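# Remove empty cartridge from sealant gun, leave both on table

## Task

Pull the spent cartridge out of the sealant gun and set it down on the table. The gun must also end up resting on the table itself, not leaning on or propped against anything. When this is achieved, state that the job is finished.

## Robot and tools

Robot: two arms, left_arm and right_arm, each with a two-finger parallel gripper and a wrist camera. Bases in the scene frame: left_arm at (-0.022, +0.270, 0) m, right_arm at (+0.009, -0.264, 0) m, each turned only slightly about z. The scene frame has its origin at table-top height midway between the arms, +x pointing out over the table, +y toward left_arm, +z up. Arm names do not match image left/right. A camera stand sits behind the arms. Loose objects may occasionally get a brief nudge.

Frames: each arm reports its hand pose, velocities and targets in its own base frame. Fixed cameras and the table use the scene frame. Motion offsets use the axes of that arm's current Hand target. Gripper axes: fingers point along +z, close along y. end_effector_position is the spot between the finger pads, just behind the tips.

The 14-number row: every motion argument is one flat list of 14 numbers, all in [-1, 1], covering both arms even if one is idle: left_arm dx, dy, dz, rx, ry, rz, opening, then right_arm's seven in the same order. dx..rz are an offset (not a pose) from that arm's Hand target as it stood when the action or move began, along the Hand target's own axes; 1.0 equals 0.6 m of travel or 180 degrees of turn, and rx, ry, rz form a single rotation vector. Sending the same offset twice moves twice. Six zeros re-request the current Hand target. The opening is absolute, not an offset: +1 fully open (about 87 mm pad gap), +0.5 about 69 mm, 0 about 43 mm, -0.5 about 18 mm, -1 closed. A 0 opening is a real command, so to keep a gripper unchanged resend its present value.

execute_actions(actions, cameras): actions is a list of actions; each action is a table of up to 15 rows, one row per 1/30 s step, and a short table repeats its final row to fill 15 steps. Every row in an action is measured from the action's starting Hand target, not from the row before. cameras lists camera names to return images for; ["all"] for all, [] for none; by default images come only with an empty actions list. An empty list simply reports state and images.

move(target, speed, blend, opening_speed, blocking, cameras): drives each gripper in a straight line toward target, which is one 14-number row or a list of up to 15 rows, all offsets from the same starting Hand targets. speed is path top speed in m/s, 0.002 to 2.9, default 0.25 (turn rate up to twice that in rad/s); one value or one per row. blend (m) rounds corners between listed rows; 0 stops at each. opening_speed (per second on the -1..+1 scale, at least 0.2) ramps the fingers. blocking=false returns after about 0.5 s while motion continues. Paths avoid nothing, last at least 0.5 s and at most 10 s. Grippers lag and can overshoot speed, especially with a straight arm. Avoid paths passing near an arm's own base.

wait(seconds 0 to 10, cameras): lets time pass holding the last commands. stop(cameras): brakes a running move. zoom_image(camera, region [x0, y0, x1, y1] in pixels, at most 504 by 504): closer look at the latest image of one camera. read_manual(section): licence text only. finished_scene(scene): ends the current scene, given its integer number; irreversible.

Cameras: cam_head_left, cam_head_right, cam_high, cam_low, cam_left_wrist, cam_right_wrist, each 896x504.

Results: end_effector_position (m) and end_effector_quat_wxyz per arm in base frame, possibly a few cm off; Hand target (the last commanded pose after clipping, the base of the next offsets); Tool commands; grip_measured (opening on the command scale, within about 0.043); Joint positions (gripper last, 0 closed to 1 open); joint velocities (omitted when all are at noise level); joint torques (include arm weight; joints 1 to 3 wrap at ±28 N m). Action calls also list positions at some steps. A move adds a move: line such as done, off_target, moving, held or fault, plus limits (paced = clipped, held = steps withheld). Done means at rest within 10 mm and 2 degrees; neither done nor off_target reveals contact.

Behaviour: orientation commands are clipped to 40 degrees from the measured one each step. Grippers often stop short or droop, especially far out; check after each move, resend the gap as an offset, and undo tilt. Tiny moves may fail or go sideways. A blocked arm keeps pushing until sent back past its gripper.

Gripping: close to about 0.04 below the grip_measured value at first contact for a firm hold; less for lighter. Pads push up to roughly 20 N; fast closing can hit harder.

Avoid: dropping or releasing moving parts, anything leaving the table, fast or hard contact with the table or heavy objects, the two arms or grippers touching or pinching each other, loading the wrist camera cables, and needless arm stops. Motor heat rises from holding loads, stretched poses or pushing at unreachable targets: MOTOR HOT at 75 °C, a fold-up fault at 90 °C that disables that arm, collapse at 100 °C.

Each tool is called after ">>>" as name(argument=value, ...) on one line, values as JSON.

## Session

>>> execute_actions(actions=[])

>>> zoom_image(camera="cam_high", region=[250, 30, 750, 500])

Scene clock: 0.00 s.
left_arm: end_effector_position=(+0.3709, +0.0028, +0.0424) grip_measured=+0.979 end_effector_quat_wxyz=(+0.542, -0.007, +0.838, +0.058) | right_arm: end_effector_position=(+0.3636, -0.0273, +0.0248) grip_measured=+1.000 end_effector_quat_wxyz=(+0.529, +0.082, +0.840, -0.087)
Joint positions: left_arm=[-0.077 1.502 0.379 0.699 -0.175 0.019 0.989] | right_arm=[0.051 1.566 0.358 0.749 0.282 0.071 1]
Joint velocities: within noise
Joint torques (N m): no reading
Heat: left arm: 32 °C; right arm: 31 °C.
Hand target: left_arm +0.3765, +0.0025, +0.0517; +0.555, -0.009, +0.830, +0.057 | right_arm +0.3647, -0.0272, +0.0263; +0.530, +0.082, +0.840, -0.087
Tool commands: left_gripper/opening=+1.0 right_gripper/opening=+1.0

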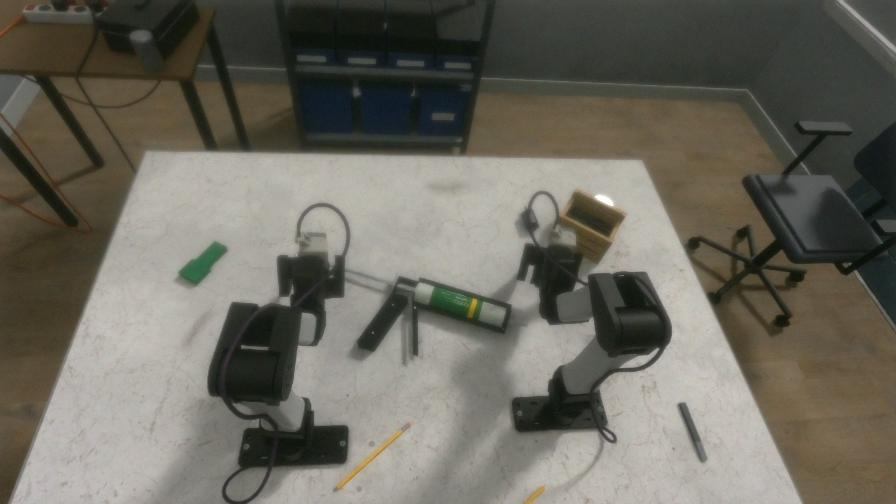

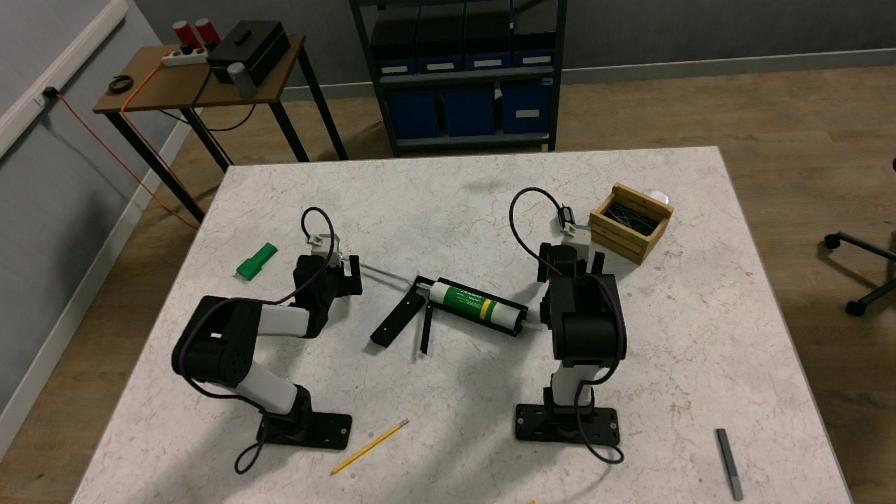

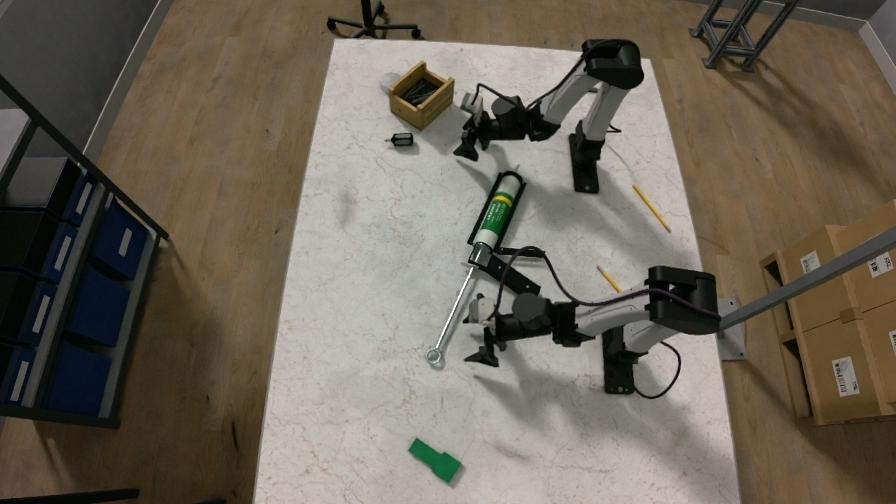

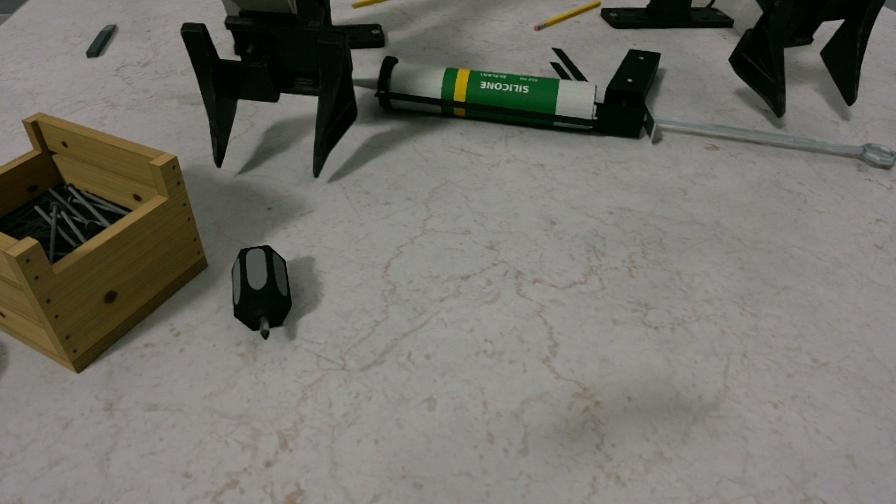

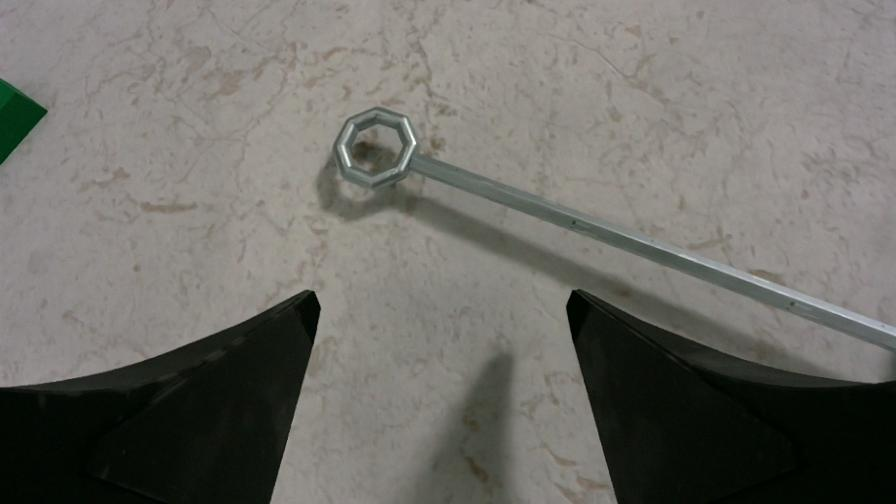

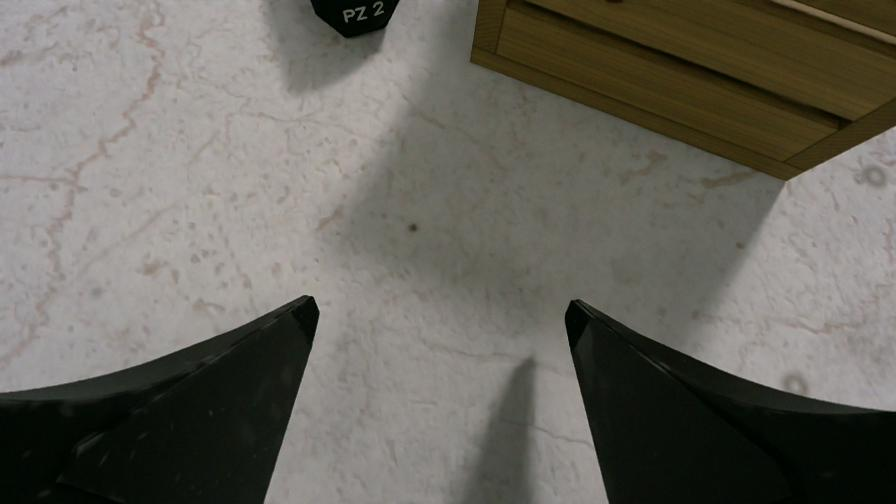

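Scaled by 1.008 from the camera's 896x504 image, which has a finer 1280x720 frame.

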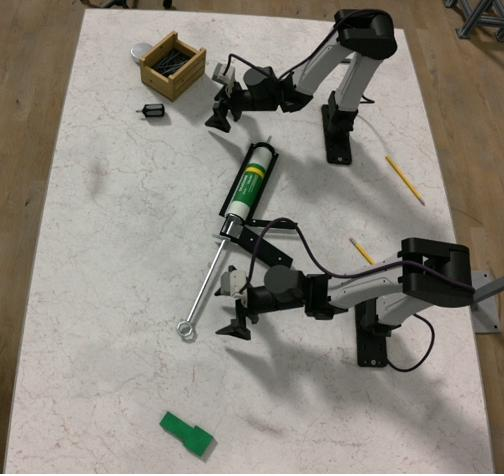

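>>> move(target=[[-0.123,0.011,-0.05,0,0,0,1,-0.166,-0.011,-0.078,0,0,0,1],[-0.102,0.095,-0.255,0,0,0,1,-0.044,0.285,-0.315,-0.262,0.285,-0.383,1]], speed=0.35, blend=0.03, cameras=["cam_right_wrist","cam_low","cam_high"])

Scene clock: 15.23 s.
left_arm: end_effector_position=(+0.2537, +0.0403, +0.1647) grip_measured=+0.979 end_effector_quat_wxyz=(+0.547, -0.014, +0.835, +0.058) | right_arm: end_effector_position=(+0.2478, +0.1767, +0.1174) grip_measured=+1.000 end_effector_quat_wxyz=(-0.002, -0.546, +0.838, -0.008)
Joint positions: left_arm=[0.171 0.56 0.51 -0.356 0.046 0.109 0.989] | right_arm=[0.69 1.84 1.593 -1.33 0.016 -0.466 1]
Joint torques (N m): left_arm=[0.79 -0.5 6.52 2.1 0.22 0.07] | right_arm=[0.55 -7.02 8.64 0.26 -0.17 0]
Heat: left arm: 35 °C; right arm: 33 °C.
Hand target: left_arm +0.2549, +0.0402, +0.1709; +0.555, -0.009, +0.830, +0.057 | right_arm +0.2499, +0.1817, +0.1201; -0.001, -0.550, +0.835, -0.001
Off the commanded pose: left_arm 0.006 m, 1 deg | right_arm 0.006 m, 1 deg.
move: done
Images, in order (width x height): cam_high 896x504, cam_low 896x504, cam_right_wrist 896x504.

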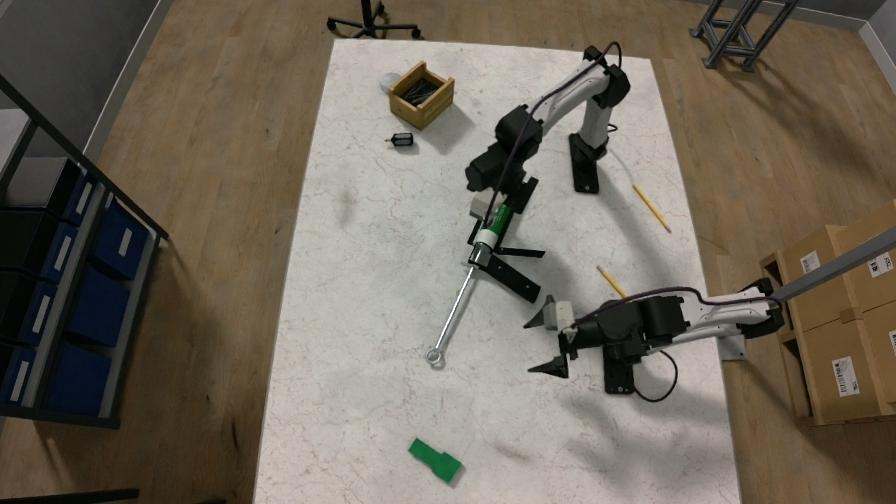

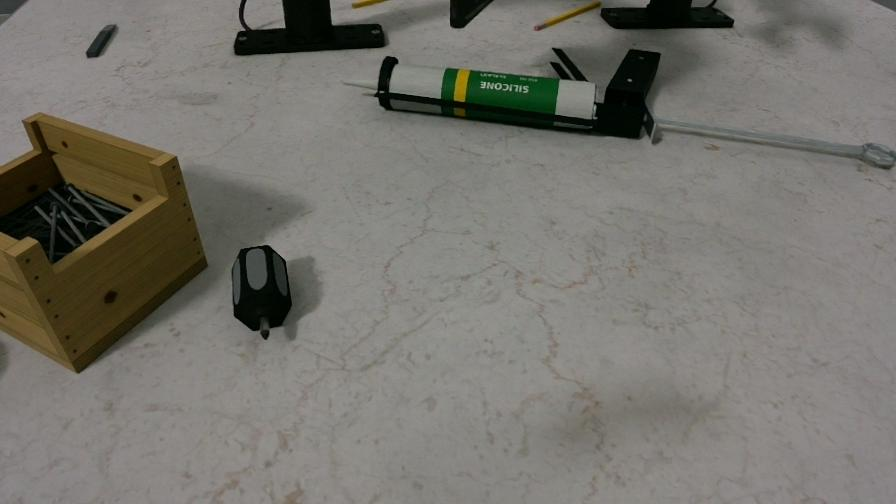

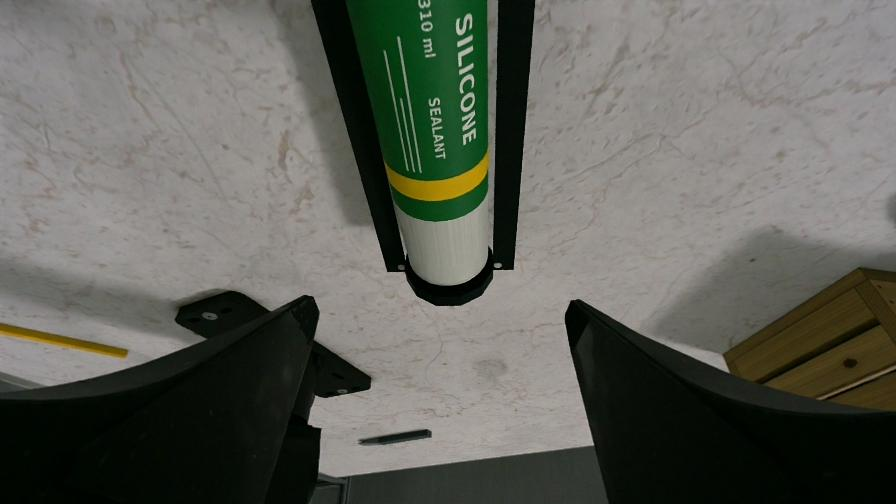

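>>> move(target=[0,0,0,0,0,0,1,-0.017,0.004,0.141,0,0,-0.02,1], speed=0.1, cameras=["cam_right_wrist","cam_low"])

>>> zoom_image(camera="cam_low", region=[360, 0, 720, 200])

Scene clock: 84.23 s.
left_arm: end_effector_position=(+0.2537, +0.0403, +0.1647) grip_measured=+0.979 end_effector_quat_wxyz=(+0.547, -0.014, +0.835, +0.058) | right_arm: end_effector_position=(+0.2560, +0.1904, +0.0421) grip_measured=+1.000 end_effector_quat_wxyz=(+0.007, -0.570, +0.821, -0.007)
Joint positions: left_arm=[0.171 0.56 0.51 -0.356 0.046 0.109 0.989] | right_arm=[0.711 1.916 1.394 -1.036 0.015 -0.503 1]
Joint torques (N m): left_arm=[0.7 -0.4 6.65 2.09 0.21 0.1] | right_arm=[0.99 -7.75 5.24 0.5 -0.17 -0.02]
Heat: left arm: 37 °C; right arm: 39 °C.
Hand target: left_arm +0.2549, +0.0402, +0.1709; +0.555, -0.009, +0.830, +0.057 | right_arm +0.2516, +0.1918, +0.0355; -0.001, -0.576, +0.818, -0.001
Off the commanded pose: left_arm 0.006 m, 1 deg | right_arm 0.008 m, 1 deg.
move: done
Images, in order (width x height): cam_low 896x504, cam_right_wrist 896x504.

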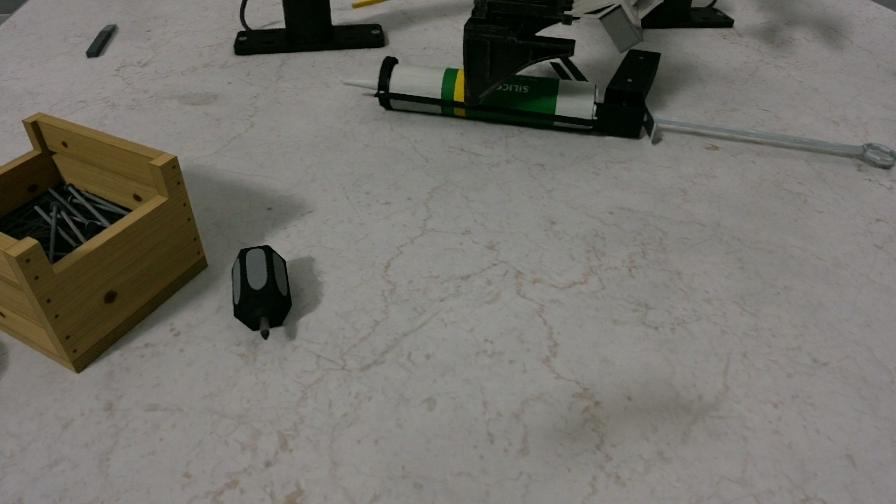

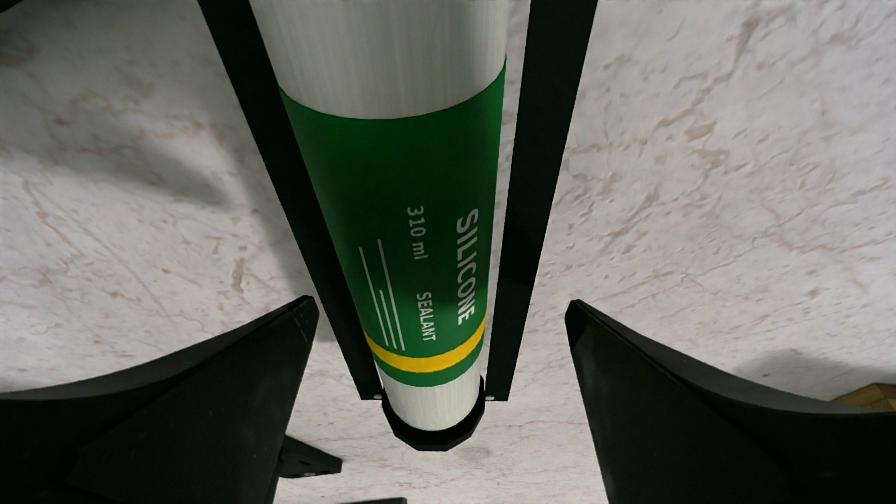

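Scaled by 1.400 from the camera's 896x504 image, which has a finer 1280x720 frame.

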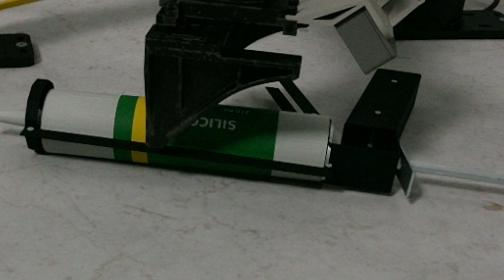

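>>> move(target=[[0,0,0,0,0,0,1,-0.025,0.01,0.017,0,0,-0.008,1],[0,0,0,0,0,0,1,-0.025,0.01,0.017,0,0,-0.008,-1]], speed=0.06, opening_speed=0.8, cameras=["cam_right_wrist","cam_low"])

>>> zoom_image(camera="cam_low", region=[360, 0, 720, 200])

Scene clock: 90.60 s.
left_arm: end_effector_position=(+0.2537, +0.0403, +0.1647) grip_measured=+0.979 end_effector_quat_wxyz=(+0.547, -0.014, +0.835, +0.058) | right_arm: end_effector_position=(+0.2510, +0.2021, +0.0277) grip_measured=+0.741 end_effector_quat_wxyz=(-0.002, -0.585, +0.811, -0.008)
Joint positions: left_arm=[0.171 0.56 0.51 -0.356 0.046 0.109 0.989] | right_arm=[0.749 1.961 1.394 -1.009 0.016 -0.502 0.87]
Joint torques (N m): left_arm=[0.66 -0.4 6.6 2.1 0.21 0.05] | right_arm=[0.98 -7.77 6.99 0.41 -0.18 0.08]
Heat: left arm: 38 °C; right arm: 39 °C.
Hand target: left_arm +0.2549, +0.0402, +0.1709; +0.555, -0.009, +0.830, +0.057 | right_arm +0.2510, +0.2080, +0.0253; -0.001, -0.586, +0.810, -0.001
Off the commanded pose: left_arm 0.006 m, 1 deg | right_arm 0.006 m, 1 deg.
move: done
Images, in order (width x height): cam_low 896x504, cam_right_wrist 896x504.

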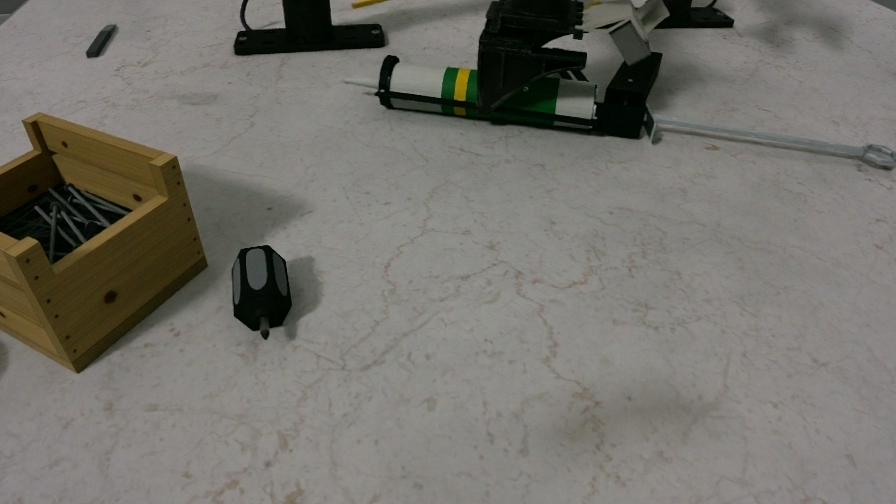

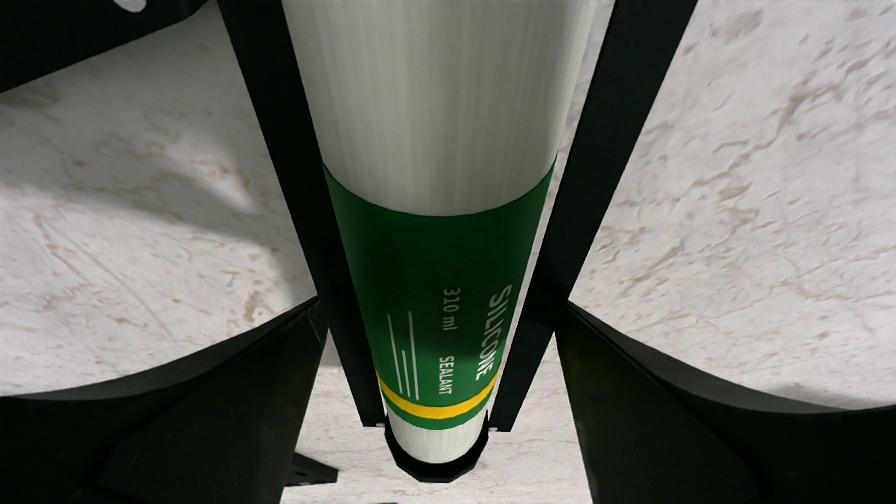

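Scaled by 1.400 from the camera's 896x504 image, which has a finer 1280x720 frame.

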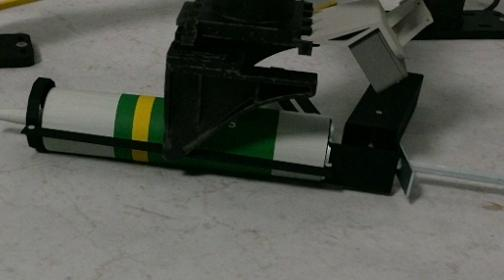

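>>> move(target=[[0,0,0,0,0,0,1,0,0,0,0,0,0,1],[0,0,0,0,0,0,1,0,0.006,-0.013,0,0,0,1],[0,0,0,0,0,0,1,0,0.006,-0.013,0,0,0,-1]], speed=0.06, opening_speed=0.8, cameras=["cam_right_wrist"])

Scene clock: 99.00 s.
left_arm: end_effector_position=(+0.2537, +0.0403, +0.1647) grip_measured=+0.979 end_effector_quat_wxyz=(+0.547, -0.014, +0.835, +0.058) | right_arm: end_effector_position=(+0.2468, +0.2021, +0.0282) grip_measured=+0.756 end_effector_quat_wxyz=(-0.008, -0.586, +0.810, -0.009)
Joint positions: left_arm=[0.171 0.56 0.51 -0.356 0.046 0.109 0.989] | right_arm=[0.757 1.961 1.394 -1.022 0.015 -0.496 0.878]
Joint torques (N m): left_arm=[0.72 -0.46 6.65 2.12 0.2 0.12] | right_arm=[0.99 -9.06 7.76 0.26 -0.18 0.1]
Heat: left arm: 38 °C; right arm: 41 °C.
Hand target: left_arm +0.2549, +0.0402, +0.1709; +0.555, -0.009, +0.830, +0.057 | right_arm +0.2476, +0.2091, +0.0331; -0.001, -0.586, +0.810, -0.001
Off the commanded pose: left_arm 0.006 m, 1 deg | right_arm 0.009 m, 1 deg.
move: done
Images, in order (width x height): cam_right_wrist 896x504.

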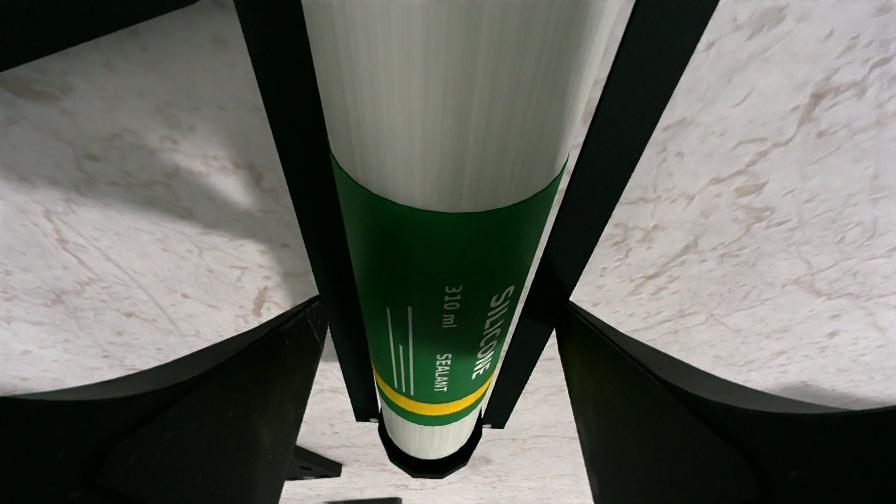

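>>> move(target=[[0,0,0,0,0,0,1,0,0,0,0,0,0,1],[0,0,0,0,0,0,1,0,0.002,-0.014,0,0,0,1],[0,0,0,0,0,0,1,0,0.002,-0.014,0,0,0,-1]], speed=0.06, opening_speed=0.8, cameras=["cam_right_wrist"])

Scene clock: 106.80 s.
left_arm: end_effector_position=(+0.2536, +0.0402, +0.1646) grip_measured=+0.979 end_effector_quat_wxyz=(+0.547, -0.014, +0.835, +0.058) | right_arm: end_effector_position=(+0.2429, +0.1999, +0.0321) grip_measured=+0.348 end_effector_quat_wxyz=(-0.018, -0.584, +0.811, -0.010)
Joint positions: left_arm=[0.171 0.56 0.51 -0.357 0.046 0.109 0.989] | right_arm=[0.759 1.961 1.406 -1.055 0.015 -0.488 0.674]
Joint torques (N m): left_arm=[0.81 -0.36 6.64 2.08 0.21 0.08] | right_arm=[1.05 -10.09 8.21 0.25 -0.18 0.05]
Heat: left arm: 38 °C; right arm: 43 °C.
Hand target: left_arm +0.2549, +0.0402, +0.1709; +0.555, -0.009, +0.830, +0.057 | right_arm +0.2464, +0.2094, +0.0415; -0.001, -0.586, +0.810, -0.001
Off the commanded pose: left_arm 0.006 m, 1 deg | right_arm 0.014 m, 2 deg.
move: off_target (right_arm); target 3's new opening was sent with right_arm's hand 0.013 m and 2 deg from that target
Images, in order (width x height): cam_right_wrist 896x504.

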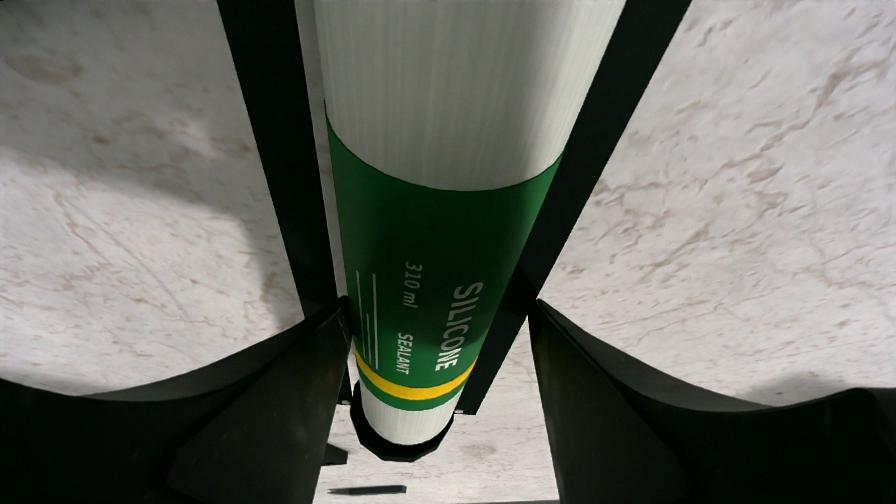

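>>> move(target=[[0,0,0,0,0,0,1,0,0,0,0,0,0,1],[0,0,0,0,0,0,1,0,0,-0.015,0,0,0,1]], speed=0.06, opening_speed=0.8, cameras=["cam_right_wrist"])

Scene clock: 113.70 s.
left_arm: end_effector_position=(+0.2536, +0.0402, +0.1646) grip_measured=+0.979 end_effector_quat_wxyz=(+0.547, -0.014, +0.835, +0.058) | right_arm: end_effector_position=(+0.2435, +0.2009, +0.0379) grip_measured=+1.000 end_effector_quat_wxyz=(-0.020, -0.584, +0.811, -0.009)
Joint positions: left_arm=[0.171 0.56 0.51 -0.357 0.046 0.109 0.989] | right_arm=[0.759 1.961 1.43 -1.082 0.013 -0.488 1]
Joint torques (N m): left_arm=[0.79 -0.43 6.71 2.08 0.21 0.09] | right_arm=[1.02 -10.81 8.29 0.17 -0.16 0.05]
Heat: left arm: 38 °C; right arm: 45 °C.
Hand target: left_arm +0.2549, +0.0402, +0.1709; +0.555, -0.009, +0.830, +0.057 | right_arm +0.2465, +0.2095, +0.0506; -0.001, -0.586, +0.810, -0.001
Off the commanded pose: left_arm 0.006 m, 1 deg | right_arm 0.015 m, 2 deg.
move: off_target (right_arm)
Images, in order (width x height): cam_right_wrist 896x504.

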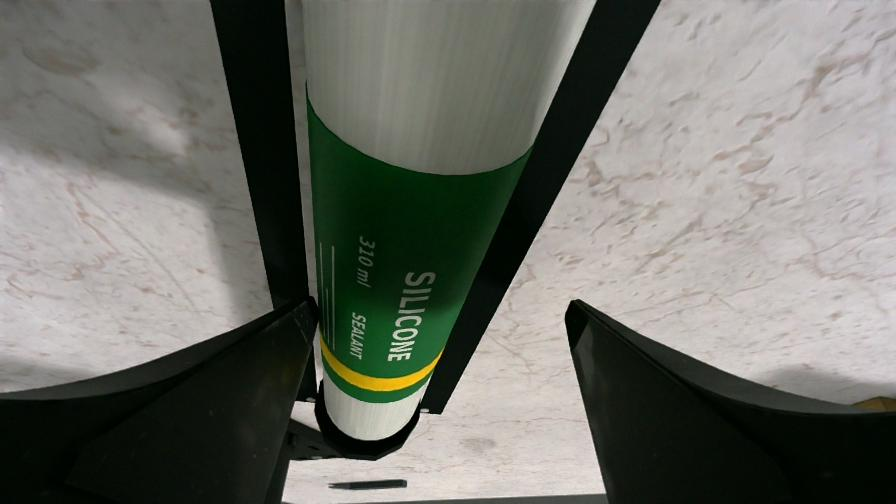

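>>> move(target=[[0,0,0,0,0,0,1,0,0,-0.03,0,0,0,1],[0,0,0,0,0,0,1,0,0.022,-0.03,0,0,0.063,1]], speed=0.08, cameras=["cam_right_wrist"])

Scene clock: 121.87 s.
left_arm: end_effector_position=(+0.2536, +0.0402, +0.1646) grip_measured=+0.979 end_effector_quat_wxyz=(+0.547, -0.014, +0.835, +0.058) | right_arm: end_effector_position=(+0.2349, +0.2083, +0.0581) grip_measured=+1.000 end_effector_quat_wxyz=(-0.014, -0.504, +0.863, -0.010)
Joint positions: left_arm=[0.171 0.56 0.51 -0.357 0.046 0.109 0.989] | right_arm=[0.77 1.939 1.485 -1.148 0.013 -0.286 1]
Joint torques (N m): left_arm=[0.77 -0.31 6.56 2.09 0.2 0.09] | right_arm=[1.07 -11.03 7.19 0.24 -0.15 0.16]
Heat: left arm: 38 °C; right arm: 47 °C.
Hand target: left_arm +0.2549, +0.0402, +0.1709; +0.555, -0.009, +0.830, +0.057 | right_arm +0.2340, +0.2136, +0.0685; -0.001, -0.503, +0.864, -0.001
Off the commanded pose: left_arm 0.006 m, 1 deg | right_arm 0.012 m, 2 deg.
move: off_target (right_arm)
Images, in order (width x height): cam_right_wrist 896x504.

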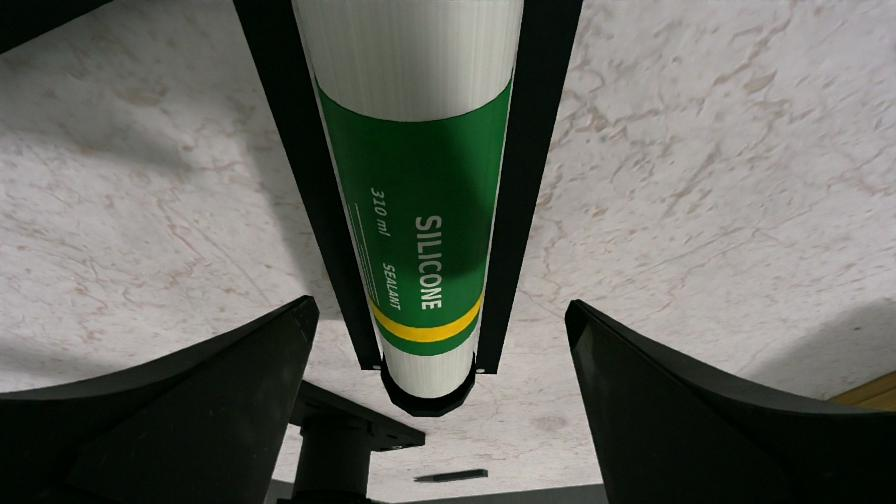

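>>> move(target=[[0,0,0,0,0,0,1,0,0.016,0,0,0,0.01,1],[0,0,0,0,0,0,1,0,0.016,0.058,0,0,0.01,0.7]], speed=0.08, cameras=["cam_right_wrist"])

Scene clock: 128.70 s.
left_arm: end_effector_position=(+0.2536, +0.0402, +0.1646) grip_measured=+0.979 end_effector_quat_wxyz=(+0.547, -0.014, +0.835, +0.058) | right_arm: end_effector_position=(+0.2307, +0.2176, +0.0392) grip_measured=+0.700 end_effector_quat_wxyz=(+0.007, -0.490, +0.872, -0.005)
Joint positions: left_arm=[0.171 0.56 0.51 -0.357 0.046 0.109 0.989] | right_arm=[0.794 1.931 1.403 -1.033 0.013 -0.231 0.85]
Joint torques (N m): left_arm=[0.73 -0.49 6.64 2.08 0.22 0.06] | right_arm=[0.99 -8.2 5.08 0.47 -0.13 0.12]
Heat: left arm: 39 °C; right arm: 48 °C.
Hand target: left_arm +0.2549, +0.0402, +0.1709; +0.555, -0.009, +0.830, +0.057 | right_arm +0.2256, +0.2182, +0.0336; -0.001, -0.489, +0.872, -0.001
Off the commanded pose: left_arm 0.006 m, 1 deg | right_arm 0.008 m, 1 deg.
move: done
Images, in order (width x height): cam_right_wrist 896x504.

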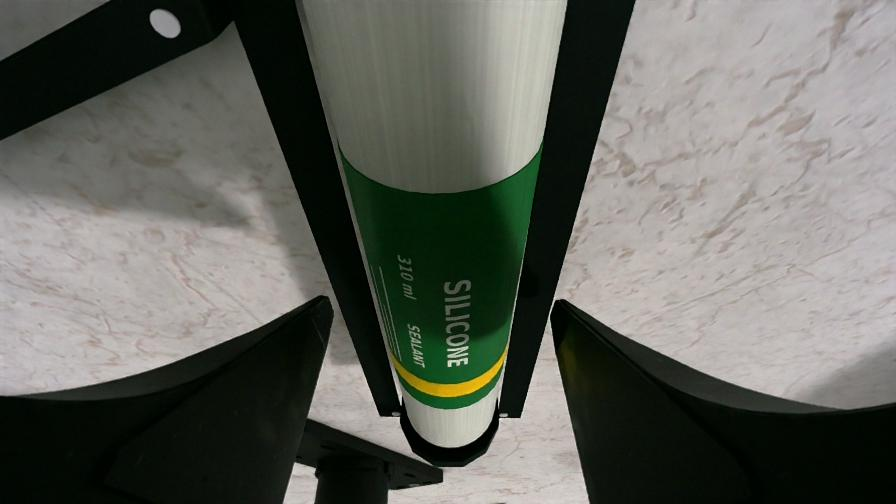

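Well centred. Close.

>>> move(target=[0,0,0,0,0,0,1,0,0,0.001,0,0,0,-1], opening_speed=0.8, cameras=["cam_right_wrist"])

Scene clock: 131.93 s.
left_arm: end_effector_position=(+0.2536, +0.0402, +0.1646) grip_measured=+0.979 end_effector_quat_wxyz=(+0.547, -0.014, +0.835, +0.058) | right_arm: end_effector_position=(+0.2310, +0.2179, +0.0391) grip_measured=-0.010 end_effector_quat_wxyz=(+0.008, -0.490, +0.872, -0.005)
Joint positions: left_arm=[0.171 0.56 0.51 -0.357 0.046 0.109 0.989] | right_arm=[0.794 1.931 1.403 -1.031 0.013 -0.231 0.495]
Joint torques (N m): left_arm=[0.76 -0.34 6.65 2.12 0.22 0.1] | right_arm=[0.96 -8.16 5 0.48 -0.14 0.12]
Heat: left arm: 39 °C; right arm: 47 °C.
Hand target: left_arm +0.2549, +0.0402, +0.1709; +0.555, -0.009, +0.830, +0.057 | right_arm +0.2256, +0.2183, +0.0330; -0.001, -0.489, +0.872, -0.001
Off the commanded pose: left_arm 0.006 m, 1 deg | right_arm 0.008 m, 1 deg.
move: done
Images, in order (width x height): cam_right_wrist 896x504.

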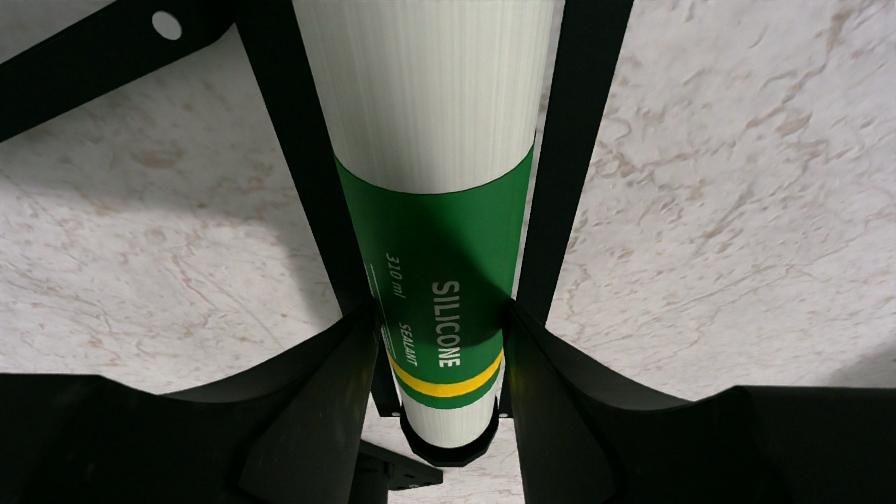

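>>> move(target=[[0,0,0,0,0,0,1,0,0,0,0,0,0,0.2],[0,0,0,0,0,0,1,0,0,0.009,0,0,0,0.2],[0,0,0,0,0,0,1,0,0,0.009,0,0,0,-1]], speed=0.04, opening_speed=0.8)

Scene clock: 138.90 s.
left_arm: end_effector_position=(+0.2536, +0.0402, +0.1646) grip_measured=+0.979 end_effector_quat_wxyz=(+0.547, -0.014, +0.835, +0.058) | right_arm: end_effector_position=(+0.2313, +0.2183, +0.0355) grip_measured=+0.055 end_effector_quat_wxyz=(+0.011, -0.490, +0.871, -0.004)
Joint positions: left_arm=[0.171 0.56 0.51 -0.357 0.046 0.109 0.989] | right_arm=[0.794 1.931 1.389 -1.011 0.013 -0.231 0.527]
Joint torques (N m): left_arm=[0.75 -0.43 6.67 2.1 0.23 0.11] | right_arm=[0.95 -7.64 5.05 0.48 -0.14 0.12]
Heat: left arm: 39 °C; right arm: 46 °C.
Hand target: left_arm +0.2549, +0.0402, +0.1709; +0.555, -0.009, +0.830, +0.057 | right_arm +0.2256, +0.2183, +0.0277; -0.001, -0.489, +0.872, -0.001
Off the commanded pose: left_arm 0.006 m, 1 deg | right_arm 0.010 m, 1 deg.
move: done

>>> move(target=[[0,0,0,0,0,0,1,0,0,0,0,0,0,0.2],[0,0,0,0,0,0,1,0,0,0.007,0,0,0,0.2],[0,0,0,0,0,0,1,0,0,0.007,0,0,0,-1]], speed=0.04, opening_speed=0.8, cameras=["cam_right_wrist"])

Scene clock: 144.60 s.
left_arm: end_effector_position=(+0.2536, +0.0402, +0.1646) grip_measured=+0.979 end_effector_quat_wxyz=(+0.547, -0.014, +0.835, +0.058) | right_arm: end_effector_position=(+0.2313, +0.2184, +0.0328) grip_measured=+0.075 end_effector_quat_wxyz=(+0.011, -0.490, +0.872, -0.003)
Joint positions: left_arm=[0.171 0.56 0.51 -0.357 0.046 0.109 0.989] | right_arm=[0.794 1.933 1.38 -0.999 0.012 -0.231 0.537]
Joint torques (N m): left_arm=[0.68 -0.38 6.67 2.1 0.23 0.09] | right_arm=[0.95 -7.36 4.88 0.52 -0.13 0.11]
Heat: left arm: 39 °C; right arm: 45 °C.
Hand target: left_arm +0.2549, +0.0402, +0.1709; +0.555, -0.009, +0.830, +0.057 | right_arm +0.2256, +0.2183, +0.0235; -0.001, -0.489, +0.872, -0.001
Off the commanded pose: left_arm 0.006 m, 1 deg | right_arm 0.011 m, 1 deg.
move: off_target (right_arm); target 3's new opening was sent with right_arm's hand 0.011 m and 1 deg from that target
Images, in order (width x height): cam_right_wrist 896x504.

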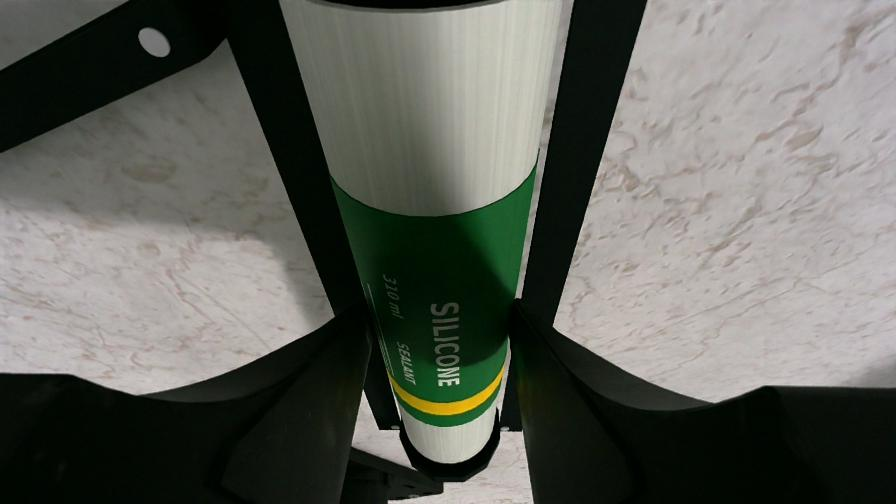

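>>> move(target=[0,0,0,0,0,0,1,0,0,-0.062,0,-0.083,0,-1], speed=0.05, cameras=["cam_right_wrist","cam_low"])

>>> zoom_image(camera="cam_low", region=[330, 0, 730, 200])

Scene clock: 152.37 s.
left_arm: end_effector_position=(+0.2536, +0.0402, +0.1646) grip_measured=+0.979 end_effector_quat_wxyz=(+0.547, -0.014, +0.835, +0.058) | right_arm: end_effector_position=(+0.2272, +0.2176, +0.0583) grip_measured=+0.075 end_effector_quat_wxyz=(+0.106, -0.486, +0.866, +0.051)
Joint positions: left_arm=[0.171 0.56 0.51 -0.357 0.046 0.109 0.989] | right_arm=[0.771 1.695 1.195 -0.839 -0.044 -0.245 0.537]
Joint torques (N m): left_arm=[0.8 -0.47 6.65 2.1 0.23 0.08] | right_arm=[-0.03 -8.96 5.44 0.92 -0.28 -0.01]
Heat: left arm: 39 °C; right arm: 46 °C.
Hand target: left_arm +0.2549, +0.0402, +0.1709; +0.555, -0.009, +0.830, +0.057 | right_arm +0.2256, +0.2184, +0.0607; +0.113, -0.485, +0.865, +0.063
Off the commanded pose: left_arm 0.006 m, 1 deg | right_arm 0.003 m, 2 deg.
move: done
Images, in order (width x height): cam_low 896x504, cam_right_wrist 896x504.

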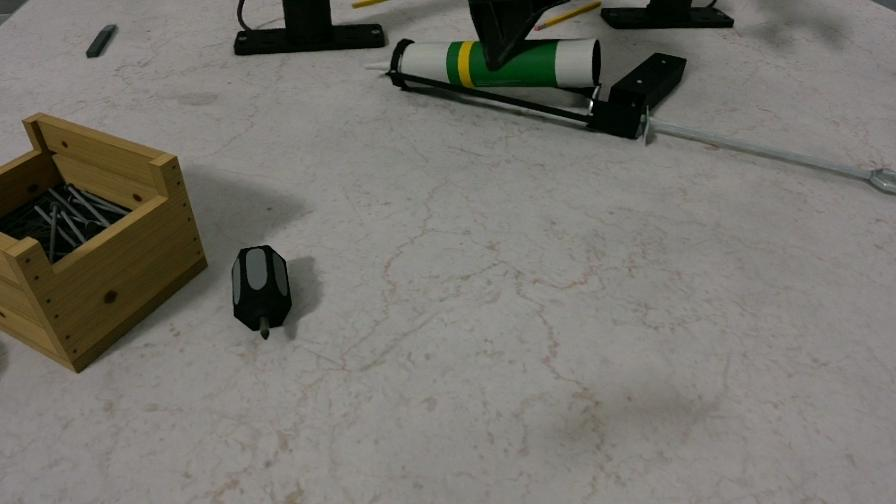

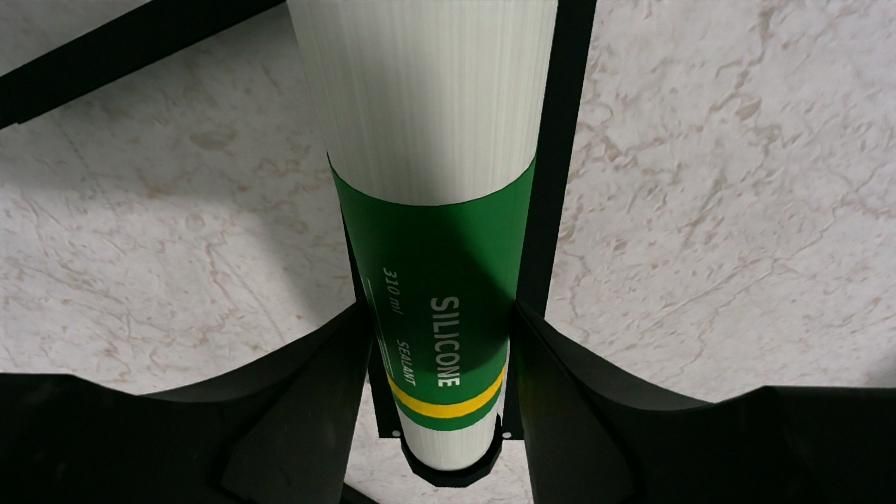

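Scaled by 1.260 from the camera's 896x504 image, which has a finer 1280x720 frame.

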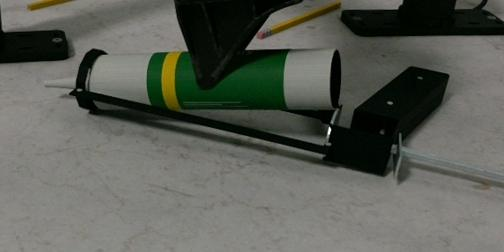

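>>> move(target=[0,0,0,0,0,0,1,-0.08,0,0.008,0,0,0,-1], speed=0.05, cameras=["cam_right_wrist","cam_low"])

>>> zoom_image(camera="cam_low", region=[330, 0, 730, 200])

Scene clock: 155.80 s.
left_arm: end_effector_position=(+0.2536, +0.0402, +0.1646) grip_measured=+0.979 end_effector_quat_wxyz=(+0.547, -0.014, +0.835, +0.058) | right_arm: end_effector_position=(+0.2484, +0.2508, +0.0651) grip_measured=+0.075 end_effector_quat_wxyz=(+0.110, -0.487, +0.865, +0.055)
Joint positions: left_arm=[0.171 0.56 0.51 -0.357 0.046 0.109 0.989] | right_arm=[0.794 1.822 1.375 -0.881 -0.045 -0.225 0.537]
Joint torques (N m): left_arm=[0.76 -0.28 6.6 2.12 0.2 0.1] | right_arm=[1.06 -7.06 9.07 0.76 -0.16 0.13]
Heat: left arm: 39 °C; right arm: 45 °C.
Hand target: left_arm +0.2549, +0.0402, +0.1709; +0.555, -0.009, +0.830, +0.057 | right_arm +0.2504, +0.2591, +0.0683; +0.113, -0.485, +0.865, +0.063
Off the commanded pose: left_arm 0.006 m, 1 deg | right_arm 0.009 m, 1 deg.
move: done
Images, in order (width x height): cam_low 896x504, cam_right_wrist 896x504.

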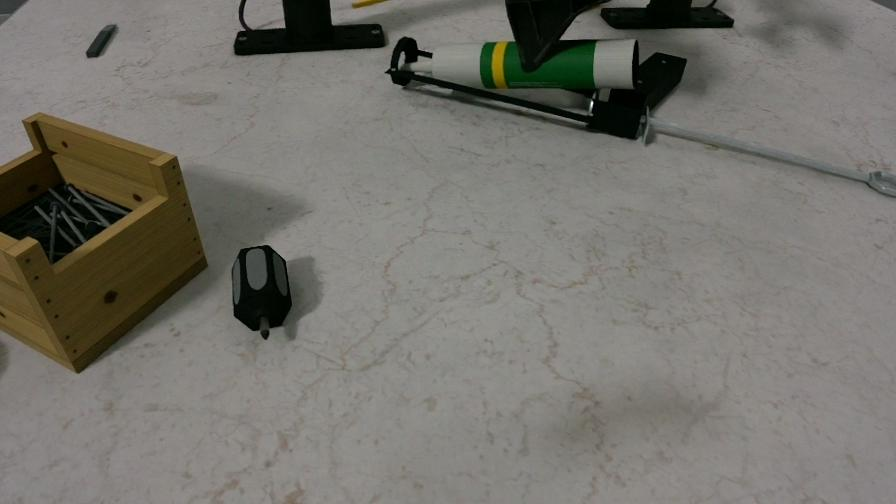

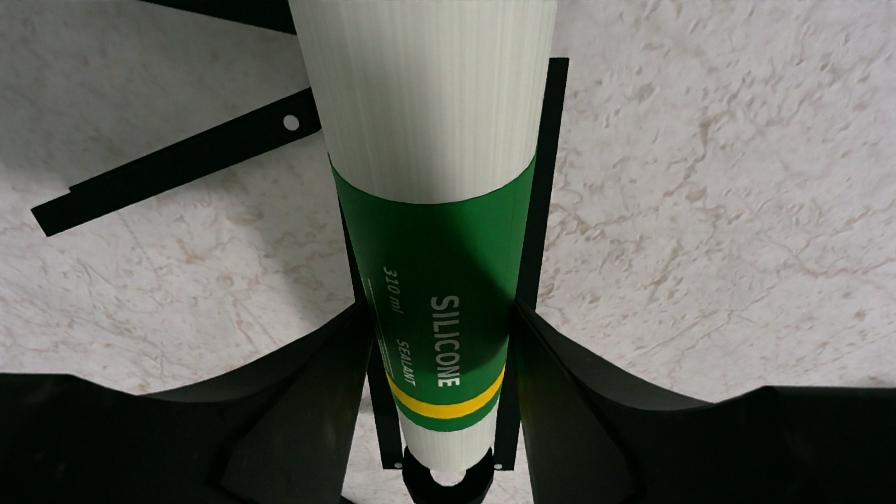

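Scaled by 1.260 from the camera's 896x504 image, which has a finer 1280x720 frame.

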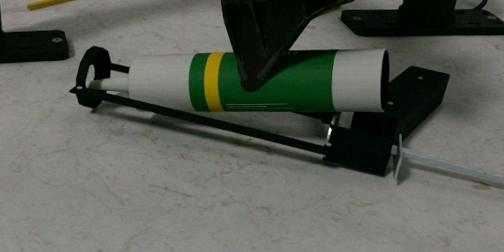

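>>> move(target=[[0,0,0,0,0,0,1,-0.11,0,0.025,0,0,0,-1],[0,0,0,0,0,0,1,-0.11,0,-0.08,0,0,0,-1]], speed=0.06, blend=0.005, cameras=["cam_right_wrist","cam_low","cam_high"])

>>> zoom_image(camera="cam_low", region=[330, 0, 730, 200])

Scene clock: 163.47 s.
left_arm: end_effector_position=(+0.2536, +0.0402, +0.1646) grip_measured=+0.979 end_effector_quat_wxyz=(+0.547, -0.014, +0.835, +0.058) | right_arm: end_effector_position=(+0.2754, +0.3004, +0.1126) grip_measured=+0.075 end_effector_quat_wxyz=(+0.093, -0.488, +0.866, +0.054)
Joint positions: left_arm=[0.171 0.56 0.51 -0.357 0.046 0.109 0.989] | right_arm=[0.829 2.058 1.891 -1.193 -0.045 -0.192 0.537]
Joint velocities: left_arm=[-0.017 -0.007 -0.002 -0.154 -0.007 0.022 0.003] | right_arm=[within noise]
Joint torques (N m): left_arm=[0.84 -0.5 6.83 2.08 0.21 0.11] | right_arm=[0.39 -12.6 9.07 0.64 -0.08 0.07]
Heat: left arm: 40 °C; right arm: 45 °C.
Hand target: left_arm +0.2549, +0.0402, +0.1709; +0.555, -0.009, +0.830, +0.057 | right_arm +0.2772, +0.3030, +0.1316; +0.113, -0.485, +0.865, +0.063
Off the commanded pose: left_arm 0.006 m, 1 deg | right_arm 0.019 m, 2 deg.
move: off_target (right_arm)
Images, in order (width x height): cam_high 896x504, cam_low 896x504, cam_right_wrist 896x504.

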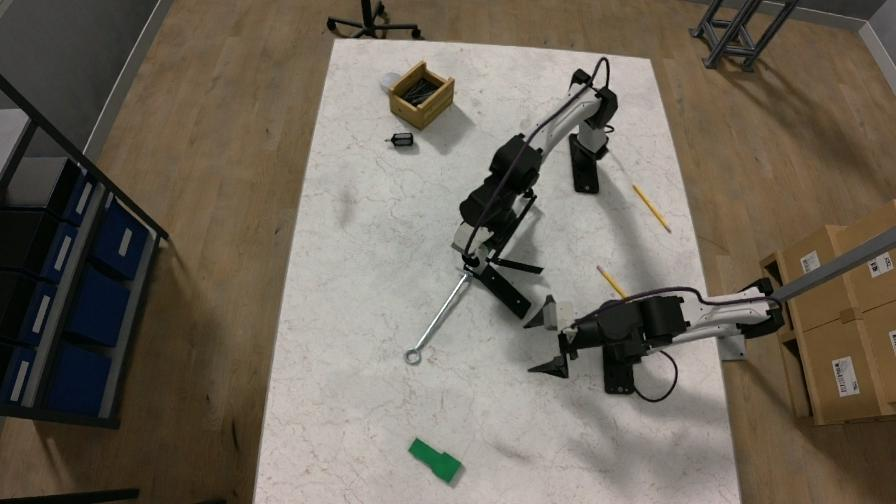

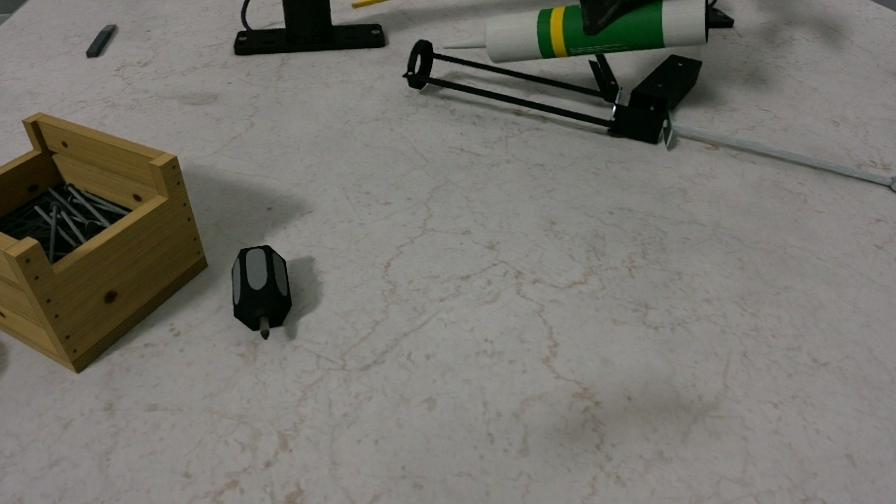

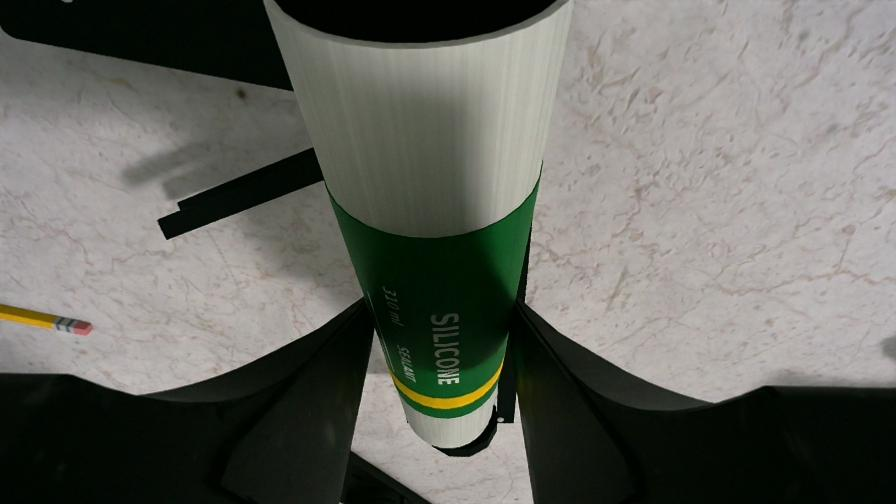

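Scaled by 1.260 from the camera's 896x504 image, which has a finer 1280x720 frame.

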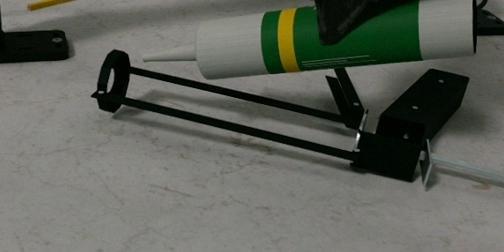

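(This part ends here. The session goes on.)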